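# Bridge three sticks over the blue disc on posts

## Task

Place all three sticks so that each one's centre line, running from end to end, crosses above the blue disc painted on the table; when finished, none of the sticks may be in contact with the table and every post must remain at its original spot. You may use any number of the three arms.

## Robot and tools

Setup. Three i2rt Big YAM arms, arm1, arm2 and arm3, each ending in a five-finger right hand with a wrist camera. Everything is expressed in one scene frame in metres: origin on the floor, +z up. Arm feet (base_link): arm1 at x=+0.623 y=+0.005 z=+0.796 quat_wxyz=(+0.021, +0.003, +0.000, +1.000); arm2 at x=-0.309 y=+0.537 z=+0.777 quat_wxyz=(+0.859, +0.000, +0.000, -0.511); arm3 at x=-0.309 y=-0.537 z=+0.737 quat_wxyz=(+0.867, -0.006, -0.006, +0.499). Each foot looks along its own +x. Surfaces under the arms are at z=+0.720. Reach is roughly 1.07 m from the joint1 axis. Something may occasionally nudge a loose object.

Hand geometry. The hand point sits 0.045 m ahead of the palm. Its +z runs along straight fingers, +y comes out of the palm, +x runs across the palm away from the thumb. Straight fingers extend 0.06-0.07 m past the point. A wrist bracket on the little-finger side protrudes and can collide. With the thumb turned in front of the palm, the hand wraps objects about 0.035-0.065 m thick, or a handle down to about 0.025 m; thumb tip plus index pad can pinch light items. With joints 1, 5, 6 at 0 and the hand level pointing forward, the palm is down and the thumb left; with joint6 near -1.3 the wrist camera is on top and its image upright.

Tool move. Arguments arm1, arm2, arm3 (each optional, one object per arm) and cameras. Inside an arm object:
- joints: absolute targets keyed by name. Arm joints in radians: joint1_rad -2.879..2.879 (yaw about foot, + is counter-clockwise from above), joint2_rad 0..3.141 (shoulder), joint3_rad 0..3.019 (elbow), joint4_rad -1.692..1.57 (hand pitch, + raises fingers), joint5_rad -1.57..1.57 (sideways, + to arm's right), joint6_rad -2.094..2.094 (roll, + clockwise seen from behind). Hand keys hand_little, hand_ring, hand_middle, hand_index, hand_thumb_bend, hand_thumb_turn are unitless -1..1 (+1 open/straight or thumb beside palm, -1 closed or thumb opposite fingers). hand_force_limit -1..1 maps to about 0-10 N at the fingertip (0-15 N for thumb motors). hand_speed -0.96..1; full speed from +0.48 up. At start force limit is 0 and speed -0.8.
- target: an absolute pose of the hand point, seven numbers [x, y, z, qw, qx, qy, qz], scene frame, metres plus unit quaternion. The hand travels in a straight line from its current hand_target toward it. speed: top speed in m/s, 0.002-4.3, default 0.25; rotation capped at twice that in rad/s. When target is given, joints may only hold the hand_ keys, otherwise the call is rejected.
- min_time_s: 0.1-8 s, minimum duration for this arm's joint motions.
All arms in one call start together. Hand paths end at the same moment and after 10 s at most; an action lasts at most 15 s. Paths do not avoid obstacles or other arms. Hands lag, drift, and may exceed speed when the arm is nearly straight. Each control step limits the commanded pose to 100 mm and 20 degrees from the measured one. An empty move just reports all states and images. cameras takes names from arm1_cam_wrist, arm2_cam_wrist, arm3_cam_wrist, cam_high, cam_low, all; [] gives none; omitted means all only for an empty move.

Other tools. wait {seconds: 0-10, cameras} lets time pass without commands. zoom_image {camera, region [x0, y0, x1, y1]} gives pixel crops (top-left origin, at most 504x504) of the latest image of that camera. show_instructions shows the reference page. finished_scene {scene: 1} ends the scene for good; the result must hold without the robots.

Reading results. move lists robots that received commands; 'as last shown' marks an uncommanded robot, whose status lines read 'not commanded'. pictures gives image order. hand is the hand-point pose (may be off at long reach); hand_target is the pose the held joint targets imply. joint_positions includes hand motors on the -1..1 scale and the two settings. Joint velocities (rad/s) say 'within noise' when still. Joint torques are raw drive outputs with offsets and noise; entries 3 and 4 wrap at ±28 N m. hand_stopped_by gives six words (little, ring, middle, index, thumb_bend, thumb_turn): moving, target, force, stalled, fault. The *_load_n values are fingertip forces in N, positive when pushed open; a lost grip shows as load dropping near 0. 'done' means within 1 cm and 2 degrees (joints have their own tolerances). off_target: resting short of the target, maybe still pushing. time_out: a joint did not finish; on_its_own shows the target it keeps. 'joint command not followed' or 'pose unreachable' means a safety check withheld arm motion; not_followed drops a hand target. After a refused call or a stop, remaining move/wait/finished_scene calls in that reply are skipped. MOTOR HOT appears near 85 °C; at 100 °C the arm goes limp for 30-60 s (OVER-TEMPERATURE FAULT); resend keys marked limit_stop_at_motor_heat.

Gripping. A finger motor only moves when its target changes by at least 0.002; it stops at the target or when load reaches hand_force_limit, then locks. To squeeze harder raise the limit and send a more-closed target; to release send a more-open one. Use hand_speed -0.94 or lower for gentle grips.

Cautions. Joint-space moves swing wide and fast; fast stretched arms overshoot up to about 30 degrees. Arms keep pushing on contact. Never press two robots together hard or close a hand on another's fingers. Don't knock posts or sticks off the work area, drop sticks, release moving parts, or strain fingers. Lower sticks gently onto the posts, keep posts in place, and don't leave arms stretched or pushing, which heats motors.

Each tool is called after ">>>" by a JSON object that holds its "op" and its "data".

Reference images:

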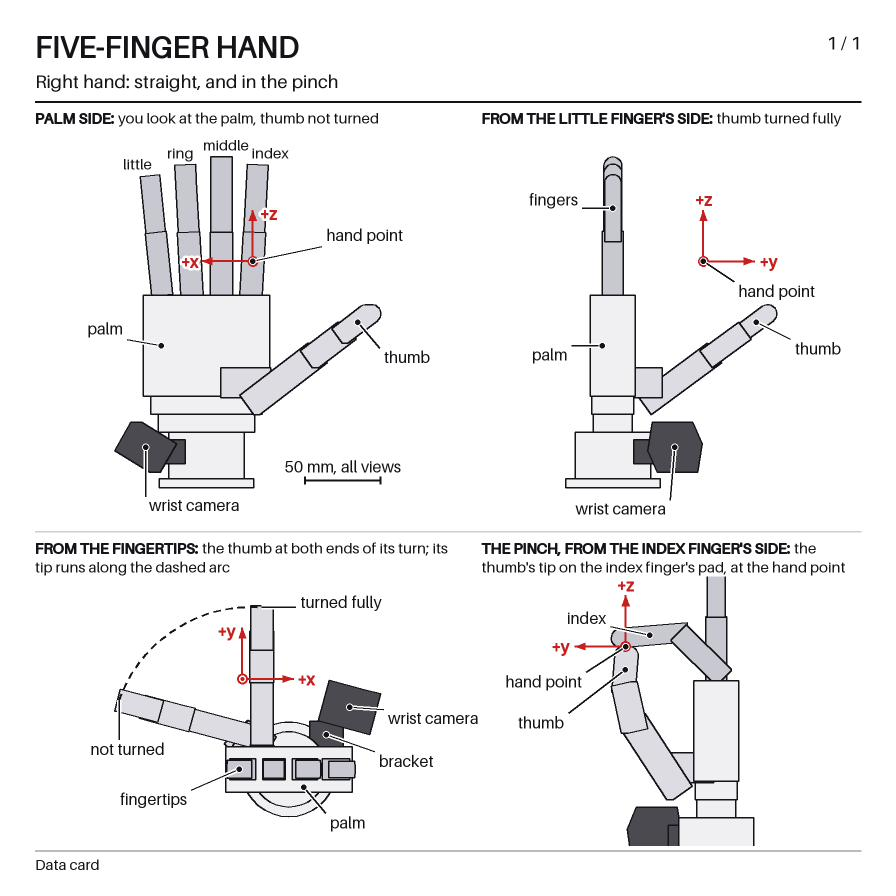

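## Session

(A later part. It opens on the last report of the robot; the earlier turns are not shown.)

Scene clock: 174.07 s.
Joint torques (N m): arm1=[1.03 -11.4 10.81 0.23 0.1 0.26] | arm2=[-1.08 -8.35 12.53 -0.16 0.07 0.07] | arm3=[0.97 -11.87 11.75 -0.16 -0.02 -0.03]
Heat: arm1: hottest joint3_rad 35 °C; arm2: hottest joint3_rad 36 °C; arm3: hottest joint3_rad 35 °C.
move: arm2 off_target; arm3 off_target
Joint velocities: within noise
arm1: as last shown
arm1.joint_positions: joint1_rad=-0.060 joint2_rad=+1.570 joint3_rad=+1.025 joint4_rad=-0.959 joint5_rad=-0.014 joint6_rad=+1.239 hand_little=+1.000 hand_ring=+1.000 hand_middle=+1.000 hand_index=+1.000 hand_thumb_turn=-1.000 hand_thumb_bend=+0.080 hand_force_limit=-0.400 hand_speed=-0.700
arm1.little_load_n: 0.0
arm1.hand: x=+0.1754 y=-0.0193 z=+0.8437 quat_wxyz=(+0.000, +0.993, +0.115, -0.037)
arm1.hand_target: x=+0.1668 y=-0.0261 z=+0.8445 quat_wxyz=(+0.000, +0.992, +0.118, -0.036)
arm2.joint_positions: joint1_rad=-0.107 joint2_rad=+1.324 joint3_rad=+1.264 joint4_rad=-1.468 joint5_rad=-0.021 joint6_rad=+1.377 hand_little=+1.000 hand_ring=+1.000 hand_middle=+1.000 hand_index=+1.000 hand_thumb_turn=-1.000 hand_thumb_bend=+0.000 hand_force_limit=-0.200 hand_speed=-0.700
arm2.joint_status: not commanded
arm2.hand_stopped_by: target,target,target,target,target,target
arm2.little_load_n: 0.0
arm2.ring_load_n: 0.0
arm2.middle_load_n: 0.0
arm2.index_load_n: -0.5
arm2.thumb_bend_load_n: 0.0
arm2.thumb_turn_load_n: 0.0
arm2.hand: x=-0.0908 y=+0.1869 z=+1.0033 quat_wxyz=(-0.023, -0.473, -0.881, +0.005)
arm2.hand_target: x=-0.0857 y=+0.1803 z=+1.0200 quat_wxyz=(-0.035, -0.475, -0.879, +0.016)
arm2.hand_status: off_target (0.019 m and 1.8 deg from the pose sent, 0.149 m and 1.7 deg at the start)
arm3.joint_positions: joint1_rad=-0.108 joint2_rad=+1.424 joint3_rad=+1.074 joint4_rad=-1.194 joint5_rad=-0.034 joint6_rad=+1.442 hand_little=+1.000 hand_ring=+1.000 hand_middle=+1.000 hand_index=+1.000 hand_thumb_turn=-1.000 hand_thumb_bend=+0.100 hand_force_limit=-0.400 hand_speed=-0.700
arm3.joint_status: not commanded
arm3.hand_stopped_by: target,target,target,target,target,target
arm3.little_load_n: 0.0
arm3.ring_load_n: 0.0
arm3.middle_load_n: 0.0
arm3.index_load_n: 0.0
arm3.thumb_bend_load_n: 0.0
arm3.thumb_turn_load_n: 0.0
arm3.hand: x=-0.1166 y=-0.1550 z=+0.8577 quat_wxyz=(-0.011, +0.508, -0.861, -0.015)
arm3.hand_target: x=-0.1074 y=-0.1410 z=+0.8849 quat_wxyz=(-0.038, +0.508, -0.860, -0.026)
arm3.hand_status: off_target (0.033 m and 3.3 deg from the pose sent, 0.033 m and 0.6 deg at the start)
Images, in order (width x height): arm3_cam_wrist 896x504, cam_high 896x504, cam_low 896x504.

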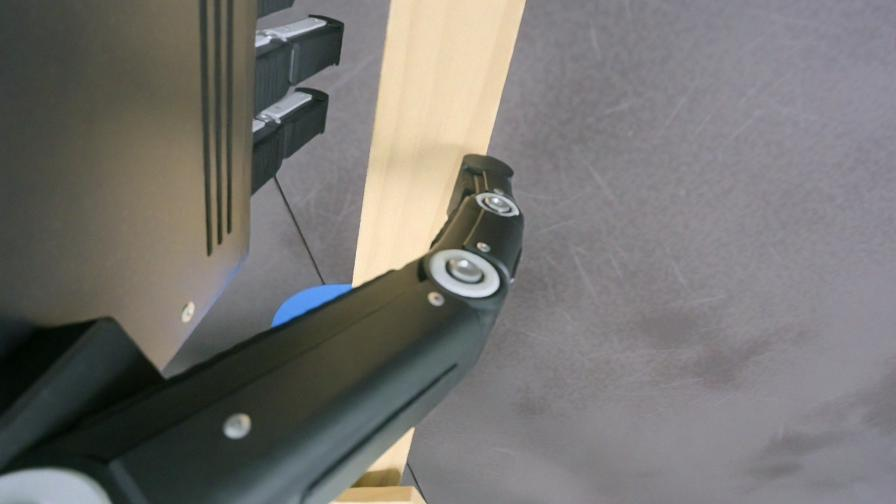

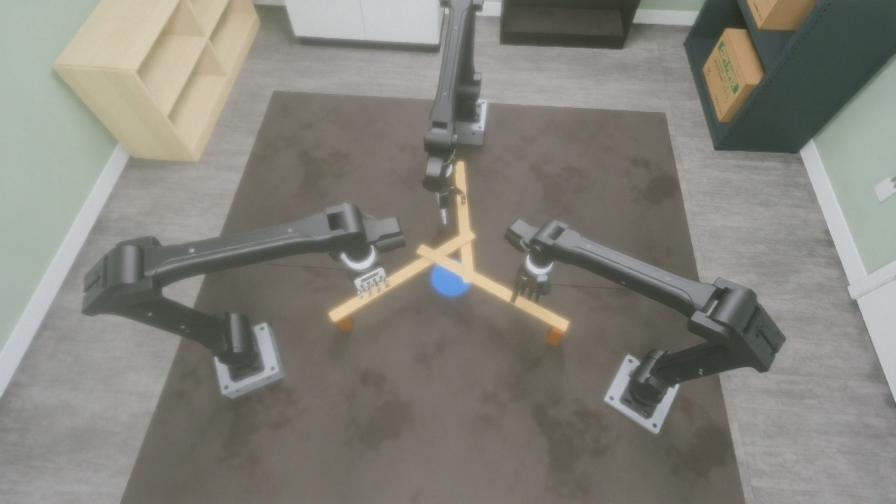

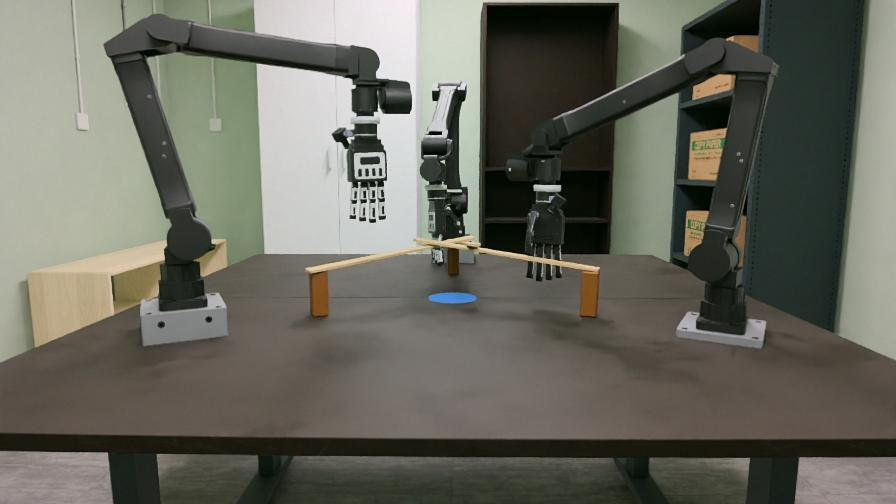

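>>> {"op": "move", "data": {"arm3": {"target": [-0.1105, -0.1480, 1.02, -0.038, 0.508, -0.860, -0.026], "speed": 0.1}, "arm1": {"target": [0.170, -0.0235, 0.885, 0.0, 0.992, 0.118, -0.036], "speed": 0.06}, "cameras": ["arm1_cam_wrist", "cam_high", "cam_low"]}}

>>> {"op": "zoom_image", "data": {"camera": "cam_low", "region": [290, 200, 620, 330]}}

>>> {"op": "zoom_image", "data": {"camera": "cam_high", "region": [310, 150, 590, 360]}}

Scene clock: 176.67 s.
Joint torques (N m): arm1=[0.5 -13.86 12.77 -0.02 0.05 0.19] | arm2=[-1.03 -8.41 12.53 -0.16 0.07 0.07] | arm3=[0.21 -11.11 12.29 -0.14 -0.04 -0.11]
Heat: arm1: hottest joint3_rad 35 °C; arm2: hottest joint3_rad 36 °C; arm3: hottest joint3_rad 36 °C.
move: arm1 off_target; arm3 off_target
Joint velocities: within noise
arm1.joint_positions: joint1_rad=-0.060 joint2_rad=+1.540 joint3_rad=+1.053 joint4_rad=-1.065 joint5_rad=-0.014 joint6_rad=+1.239 hand_little=+1.000 hand_ring=+1.000 hand_middle=+1.000 hand_index=+1.000 hand_thumb_turn=-1.000 hand_thumb_bend=+0.080 hand_force_limit=-0.400 hand_speed=-0.700
arm1.joint_status: not commanded
arm1.hand_stopped_by: target,target,target,target,target,target
arm1.little_load_n: 0.0
arm1.ring_load_n: 0.0
arm1.middle_load_n: 0.0
arm1.index_load_n: 0.0
arm1.thumb_bend_load_n: 0.0
arm1.thumb_turn_load_n: 0.0
arm1.hand: x=+0.1888 y=-0.0206 z=+0.8636 quat_wxyz=(+0.005, +0.993, +0.115, -0.014)
arm1.hand_target: x=+0.1709 y=-0.0237 z=+0.8852 quat_wxyz=(+0.000, +0.992, +0.118, -0.036)
arm1.hand_status: off_target (0.029 m and 2.6 deg from the pose sent, 0.042 m and 0.4 deg at the start)
arm2: as last shown
arm2.ring_load_n: 0.5
arm2.index_load_n: 0.0
arm2.thumb_bend_load_n: -0.5
arm3.joint_positions: joint1_rad=-0.108 joint2_rad=+1.363 joint3_rad=+1.376 joint4_rad=-1.552 joint5_rad=-0.034 joint6_rad=+1.442 hand_little=+1.000 hand_ring=+1.000 hand_middle=+1.000 hand_index=+1.000 hand_thumb_turn=-1.000 hand_thumb_bend=+0.100 hand_force_limit=-0.400 hand_speed=-0.700
arm3.joint_status: not commanded
arm3.hand_stopped_by: target,target,target,target,target,target
arm3.little_load_n: 0.0
arm3.ring_load_n: 0.0
arm3.middle_load_n: 0.0
arm3.index_load_n: 0.0
arm3.thumb_bend_load_n: 0.0
arm3.thumb_turn_load_n: 0.0
arm3.hand: x=-0.1182 y=-0.1537 z=+0.9936 quat_wxyz=(-0.014, +0.508, -0.861, -0.016)
arm3.hand_target: x=-0.1112 y=-0.1488 z=+1.0196 quat_wxyz=(-0.038, +0.508, -0.860, -0.026)
arm3.hand_status: off_target (0.028 m and 3.0 deg from the pose sent, 0.162 m and 3.3 deg at the start)
Images, in order (width x height): arm1_cam_wrist 896x504, cam_high 896x504, cam_low 896x504.

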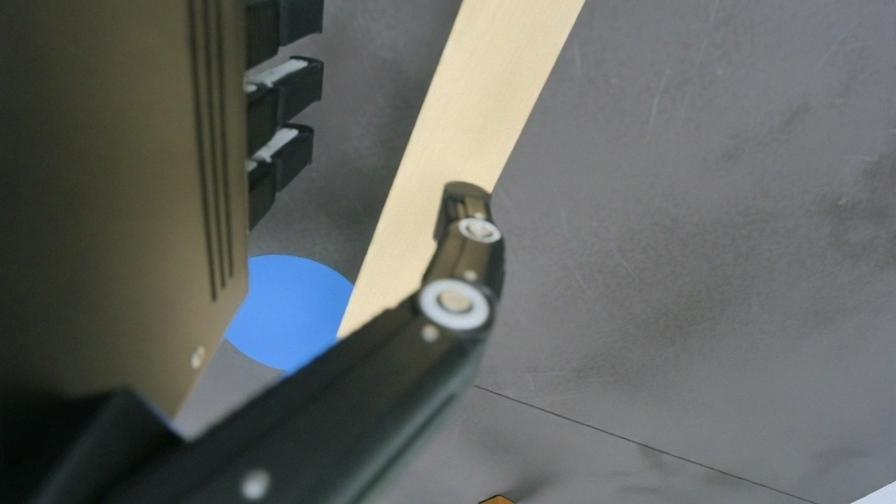

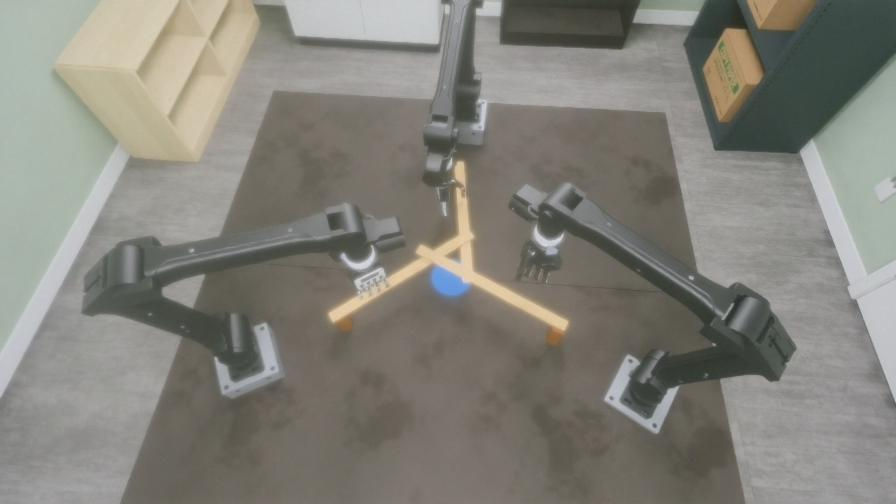

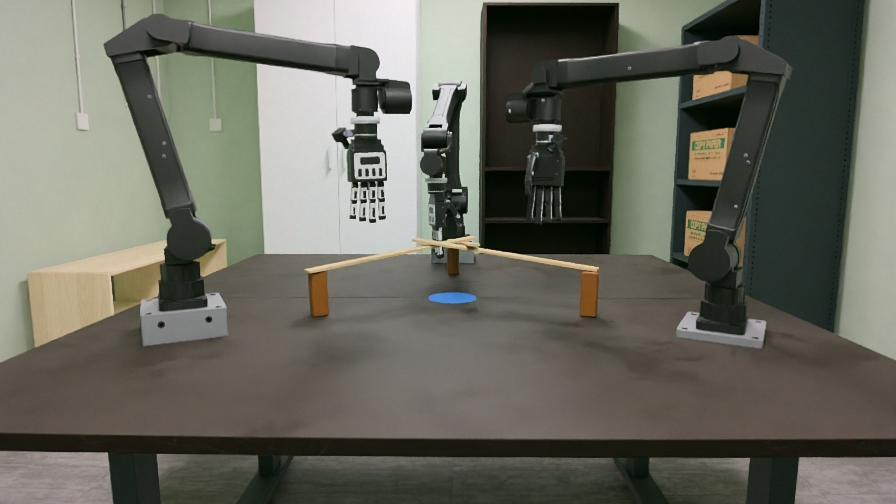

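Scaled by 1.527 from the camera's image (finer frame: 1280x720).

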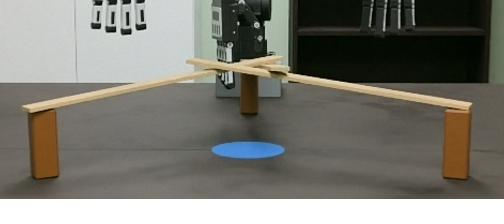

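Scaled by 1.800 from the camera's image (finer frame: 1280x720).

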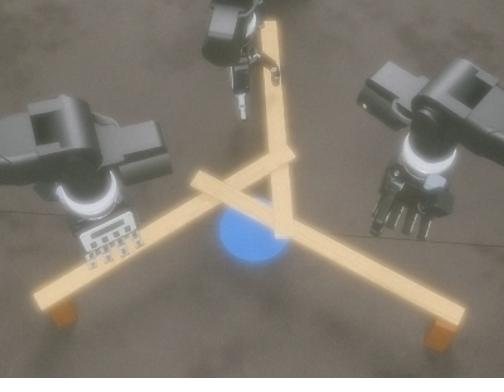

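>>> {"op": "move", "data": {"arm1": {"target": [0.180, -0.0235, 1.02, 0.0, 0.992, 0.118, -0.036], "speed": 0.1}, "cameras": ["cam_high", "cam_low"]}}

>>> {"op": "zoom_image", "data": {"camera": "cam_low", "region": [290, 200, 620, 330]}}

>>> {"op": "zoom_image", "data": {"camera": "cam_high", "region": [310, 150, 590, 360]}}

Scene clock: 178.80 s.
Joint torques (N m): arm1=[0.38 -12.51 13.86 -0.01 0.05 0.17] | arm2=[-1.08 -8.41 12.53 -0.17 0.08 0.07] | arm3=[0.26 -11.11 12.27 -0.14 -0.04 -0.11]
Heat: arm1: hottest joint3_rad 35 °C; arm2: hottest joint3_rad 36 °C; arm3: hottest joint3_rad 36 °C.
move: arm1 off_target
Joint velocities: within noise
arm1.joint_positions: joint1_rad=-0.060 joint2_rad=+1.424 joint3_rad=+1.298 joint4_rad=-1.422 joint5_rad=-0.014 joint6_rad=+1.239 hand_little=+1.000 hand_ring=+1.000 hand_middle=+1.000 hand_index=+1.000 hand_thumb_turn=-1.000 hand_thumb_bend=+0.080 hand_force_limit=-0.400 hand_speed=-0.700
arm1.joint_status: not commanded
arm1.hand_stopped_by: target,target,target,target,target,target
arm1.little_load_n: 0.0
arm1.ring_load_n: 0.0
arm1.middle_load_n: 0.0
arm1.index_load_n: 0.5
arm1.thumb_bend_load_n: 0.0
arm1.thumb_turn_load_n: 0.0
arm1.hand: x=+0.1916 y=-0.0207 z=+0.9984 quat_wxyz=(+0.005, +0.993, +0.115, -0.016)
arm1.hand_target: x=+0.1809 y=-0.0236 z=+1.0200 quat_wxyz=(+0.000, +0.992, +0.118, -0.036)
arm1.hand_status: off_target (0.025 m and 2.4 deg from the pose sent, 0.157 m and 2.6 deg at the start)
arm2, arm3: as last shown
arm2.ring_load_n: 0.0
arm2.thumb_bend_load_n: 0.0
arm3.index_load_n: -0.5
Images, in order (width x height): cam_high 896x504, cam_low 896x504.

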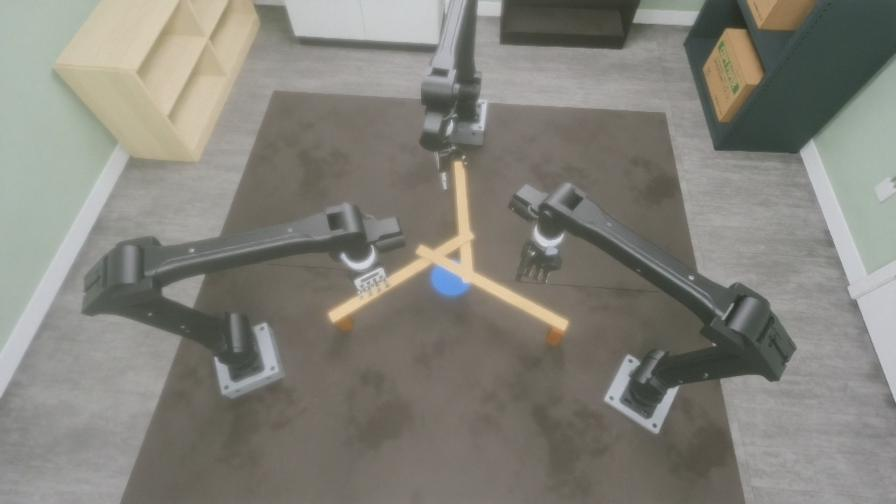

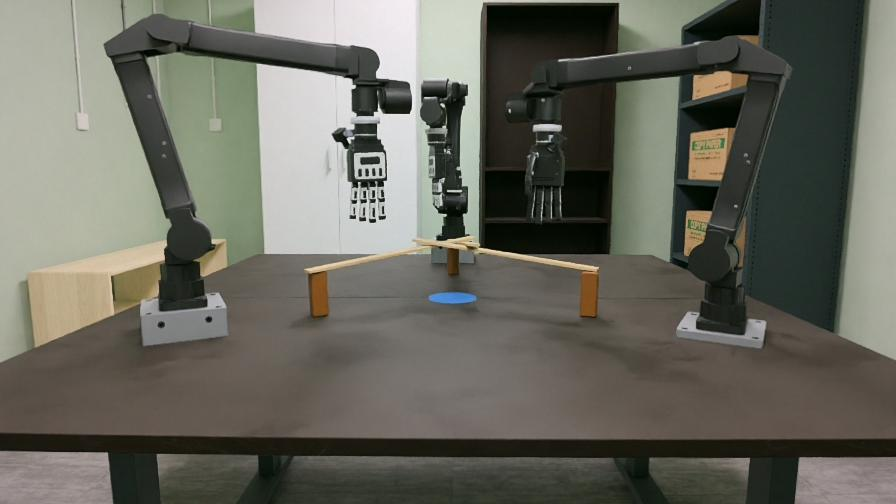

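Scaled by 1.527 from the camera's image (finer frame: 1280x720).

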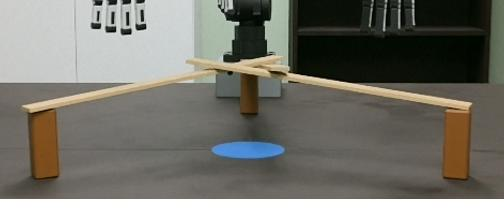

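Scaled by 1.800 from the camera's image (finer frame: 1280x720).

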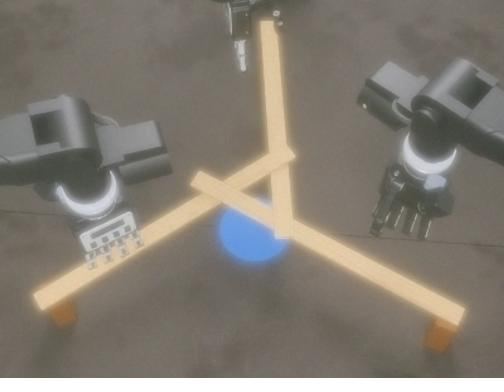

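>>> {"op": "wait", "data": {"seconds": 3, "cameras": ["cam_high", "cam_low"]}}

>>> {"op": "zoom_image", "data": {"camera": "cam_low", "region": [400, 220, 510, 280]}}

>>> {"op": "zoom_image", "data": {"camera": "cam_low", "region": [290, 200, 620, 330]}}

>>> {"op": "zoom_image", "data": {"camera": "cam_high", "region": [400, 210, 500, 310]}}

>>> {"op": "zoom_image", "data": {"camera": "cam_high", "region": [310, 150, 590, 360]}}

Scene clock: 182.50 s.
Joint torques (N m): arm1=[0.38 -12.57 13.87 -0.01 0.05 0.17] | arm2=[-1.08 -8.35 12.53 -0.16 0.07 0.07] | arm3=[0.26 -11.22 12.29 -0.14 -0.03 -0.11]
Heat: arm1: hottest joint3_rad 36 °C; arm2: hottest joint3_rad 36 °C; arm3: hottest joint3_rad 38 °C.
Joint velocities: within noise
arm1.joint_positions: joint1_rad=-0.060 joint2_rad=+1.424 joint3_rad=+1.298 joint4_rad=-1.422 joint5_rad=-0.014 joint6_rad=+1.239 hand_little=+1.000 hand_ring=+1.000 hand_middle=+1.000 hand_index=+1.000 hand_thumb_turn=-1.000 hand_thumb_bend=+0.080 hand_force_limit=-0.400 hand_speed=-0.700
arm1.joint_status: not commanded
arm1.hand_stopped_by: target,target,target,target,target,target
arm1.little_load_n: 0.0
arm1.ring_load_n: 0.0
arm1.middle_load_n: 0.0
arm1.index_load_n: 0.0
arm1.thumb_bend_load_n: 0.0
arm1.thumb_turn_load_n: 0.0
arm1.hand: x=+0.1916 y=-0.0207 z=+0.9984 quat_wxyz=(+0.005, +0.993, +0.115, -0.016)
arm1.hand_target: x=+0.1809 y=-0.0236 z=+1.0200 quat_wxyz=(+0.000, +0.992, +0.118, -0.036)
arm1.hand_status: off_target (0.025 m and 2.4 deg from the pose sent, 0.157 m and 2.6 deg at the start)
arm2.joint_positions: joint1_rad=-0.107 joint2_rad=+1.324 joint3_rad=+1.264 joint4_rad=-1.468 joint5_rad=-0.021 joint6_rad=+1.377 hand_little=+1.000 hand_ring=+1.000 hand_middle=+1.000 hand_index=+1.000 hand_thumb_turn=-1.000 hand_thumb_bend=+0.000 hand_force_limit=-0.200 hand_speed=-0.700
arm2.joint_status: not commanded
arm2.hand_stopped_by: target,target,target,target,target,target
arm2.little_load_n: 0.0
arm2.ring_load_n: 0.0
arm2.middle_load_n: 0.0
arm2.index_load_n: 0.0
arm2.thumb_bend_load_n: 0.0
arm2.thumb_turn_load_n: 0.0
arm2.hand: x=-0.0908 y=+0.1869 z=+1.0033 quat_wxyz=(-0.023, -0.473, -0.881, +0.005)
arm2.hand_target: x=-0.0857 y=+0.1803 z=+1.0200 quat_wxyz=(-0.035, -0.475, -0.879, +0.016)
arm2.hand_status: not commanded
arm3.joint_positions: joint1_rad=-0.108 joint2_rad=+1.363 joint3_rad=+1.376 joint4_rad=-1.552 joint5_rad=-0.034 joint6_rad=+1.442 hand_little=+1.000 hand_ring=+1.000 hand_middle=+1.000 hand_index=+1.000 hand_thumb_turn=-1.000 hand_thumb_bend=+0.100 hand_force_limit=-0.400 hand_speed=-0.700
arm3.joint_status: not commanded
arm3.hand_stopped_by: target,target,target,target,target,target
arm3.little_load_n: 0.0
arm3.ring_load_n: 0.0
arm3.middle_load_n: -0.5
arm3.index_load_n: 0.0
arm3.thumb_bend_load_n: 0.0
arm3.thumb_turn_load_n: 0.0
arm3.hand: x=-0.1182 y=-0.1537 z=+0.9936 quat_wxyz=(-0.014, +0.508, -0.861, -0.016)
arm3.hand_target: x=-0.1112 y=-0.1488 z=+1.0196 quat_wxyz=(-0.038, +0.508, -0.860, -0.026)
arm3.hand_status: not commanded
wait: 3.00 s; at rest from the start
Images, in order (width x height): cam_high 896x504, cam_low 896x504.

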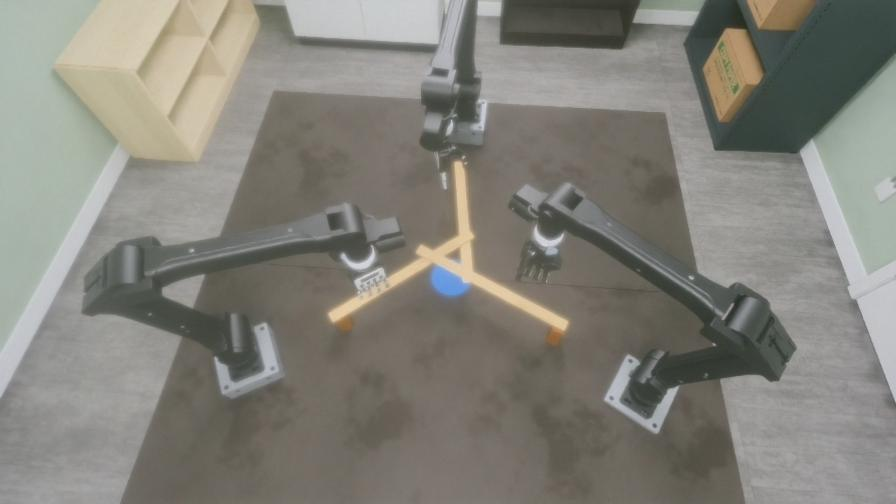

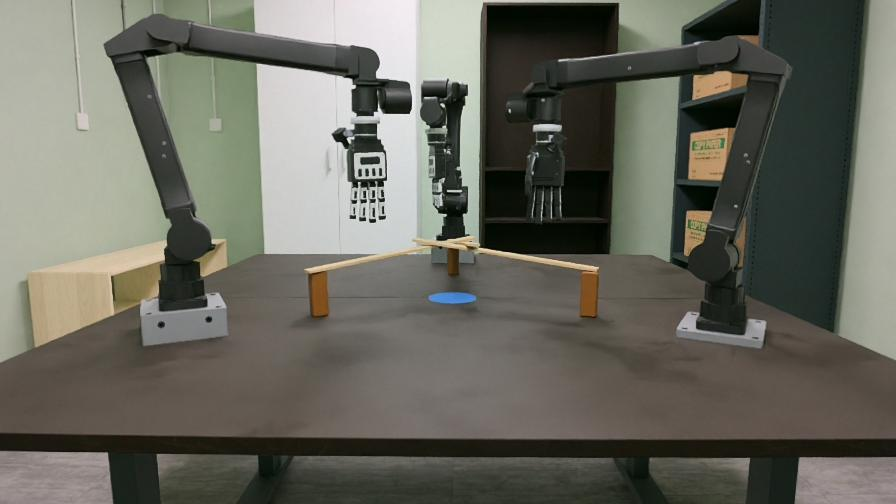

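Scaled by 4.582 from the camera's image (finer frame: 1280x720).

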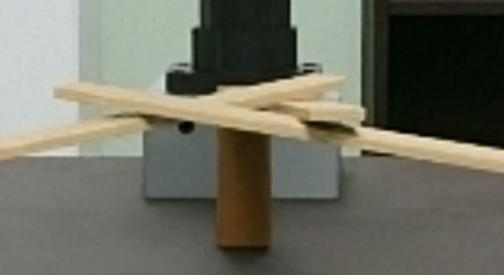

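Scaled by 1.527 from the camera's image (finer frame: 1280x720).

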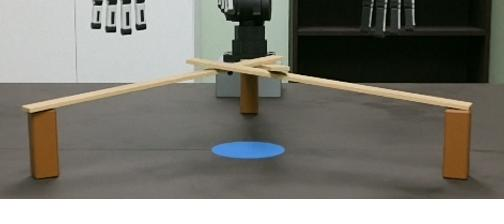

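Scaled by 5.040 from the camera's image (finer frame: 1280x720).

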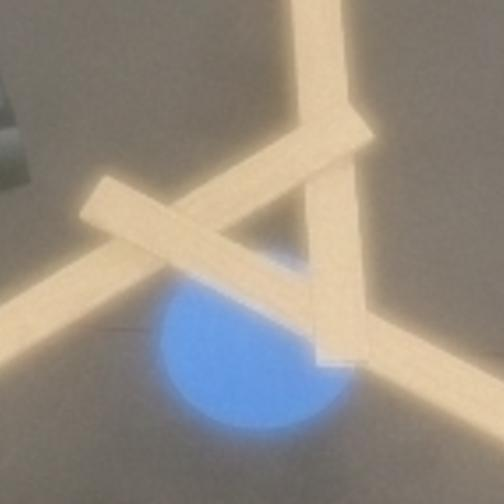

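Scaled by 1.800 from the camera's image (finer frame: 1280x720).

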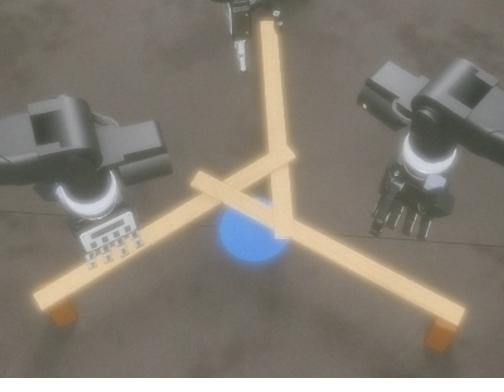

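>>> {"op": "finished_scene", "data": {}}

The scene is finished: the task was done.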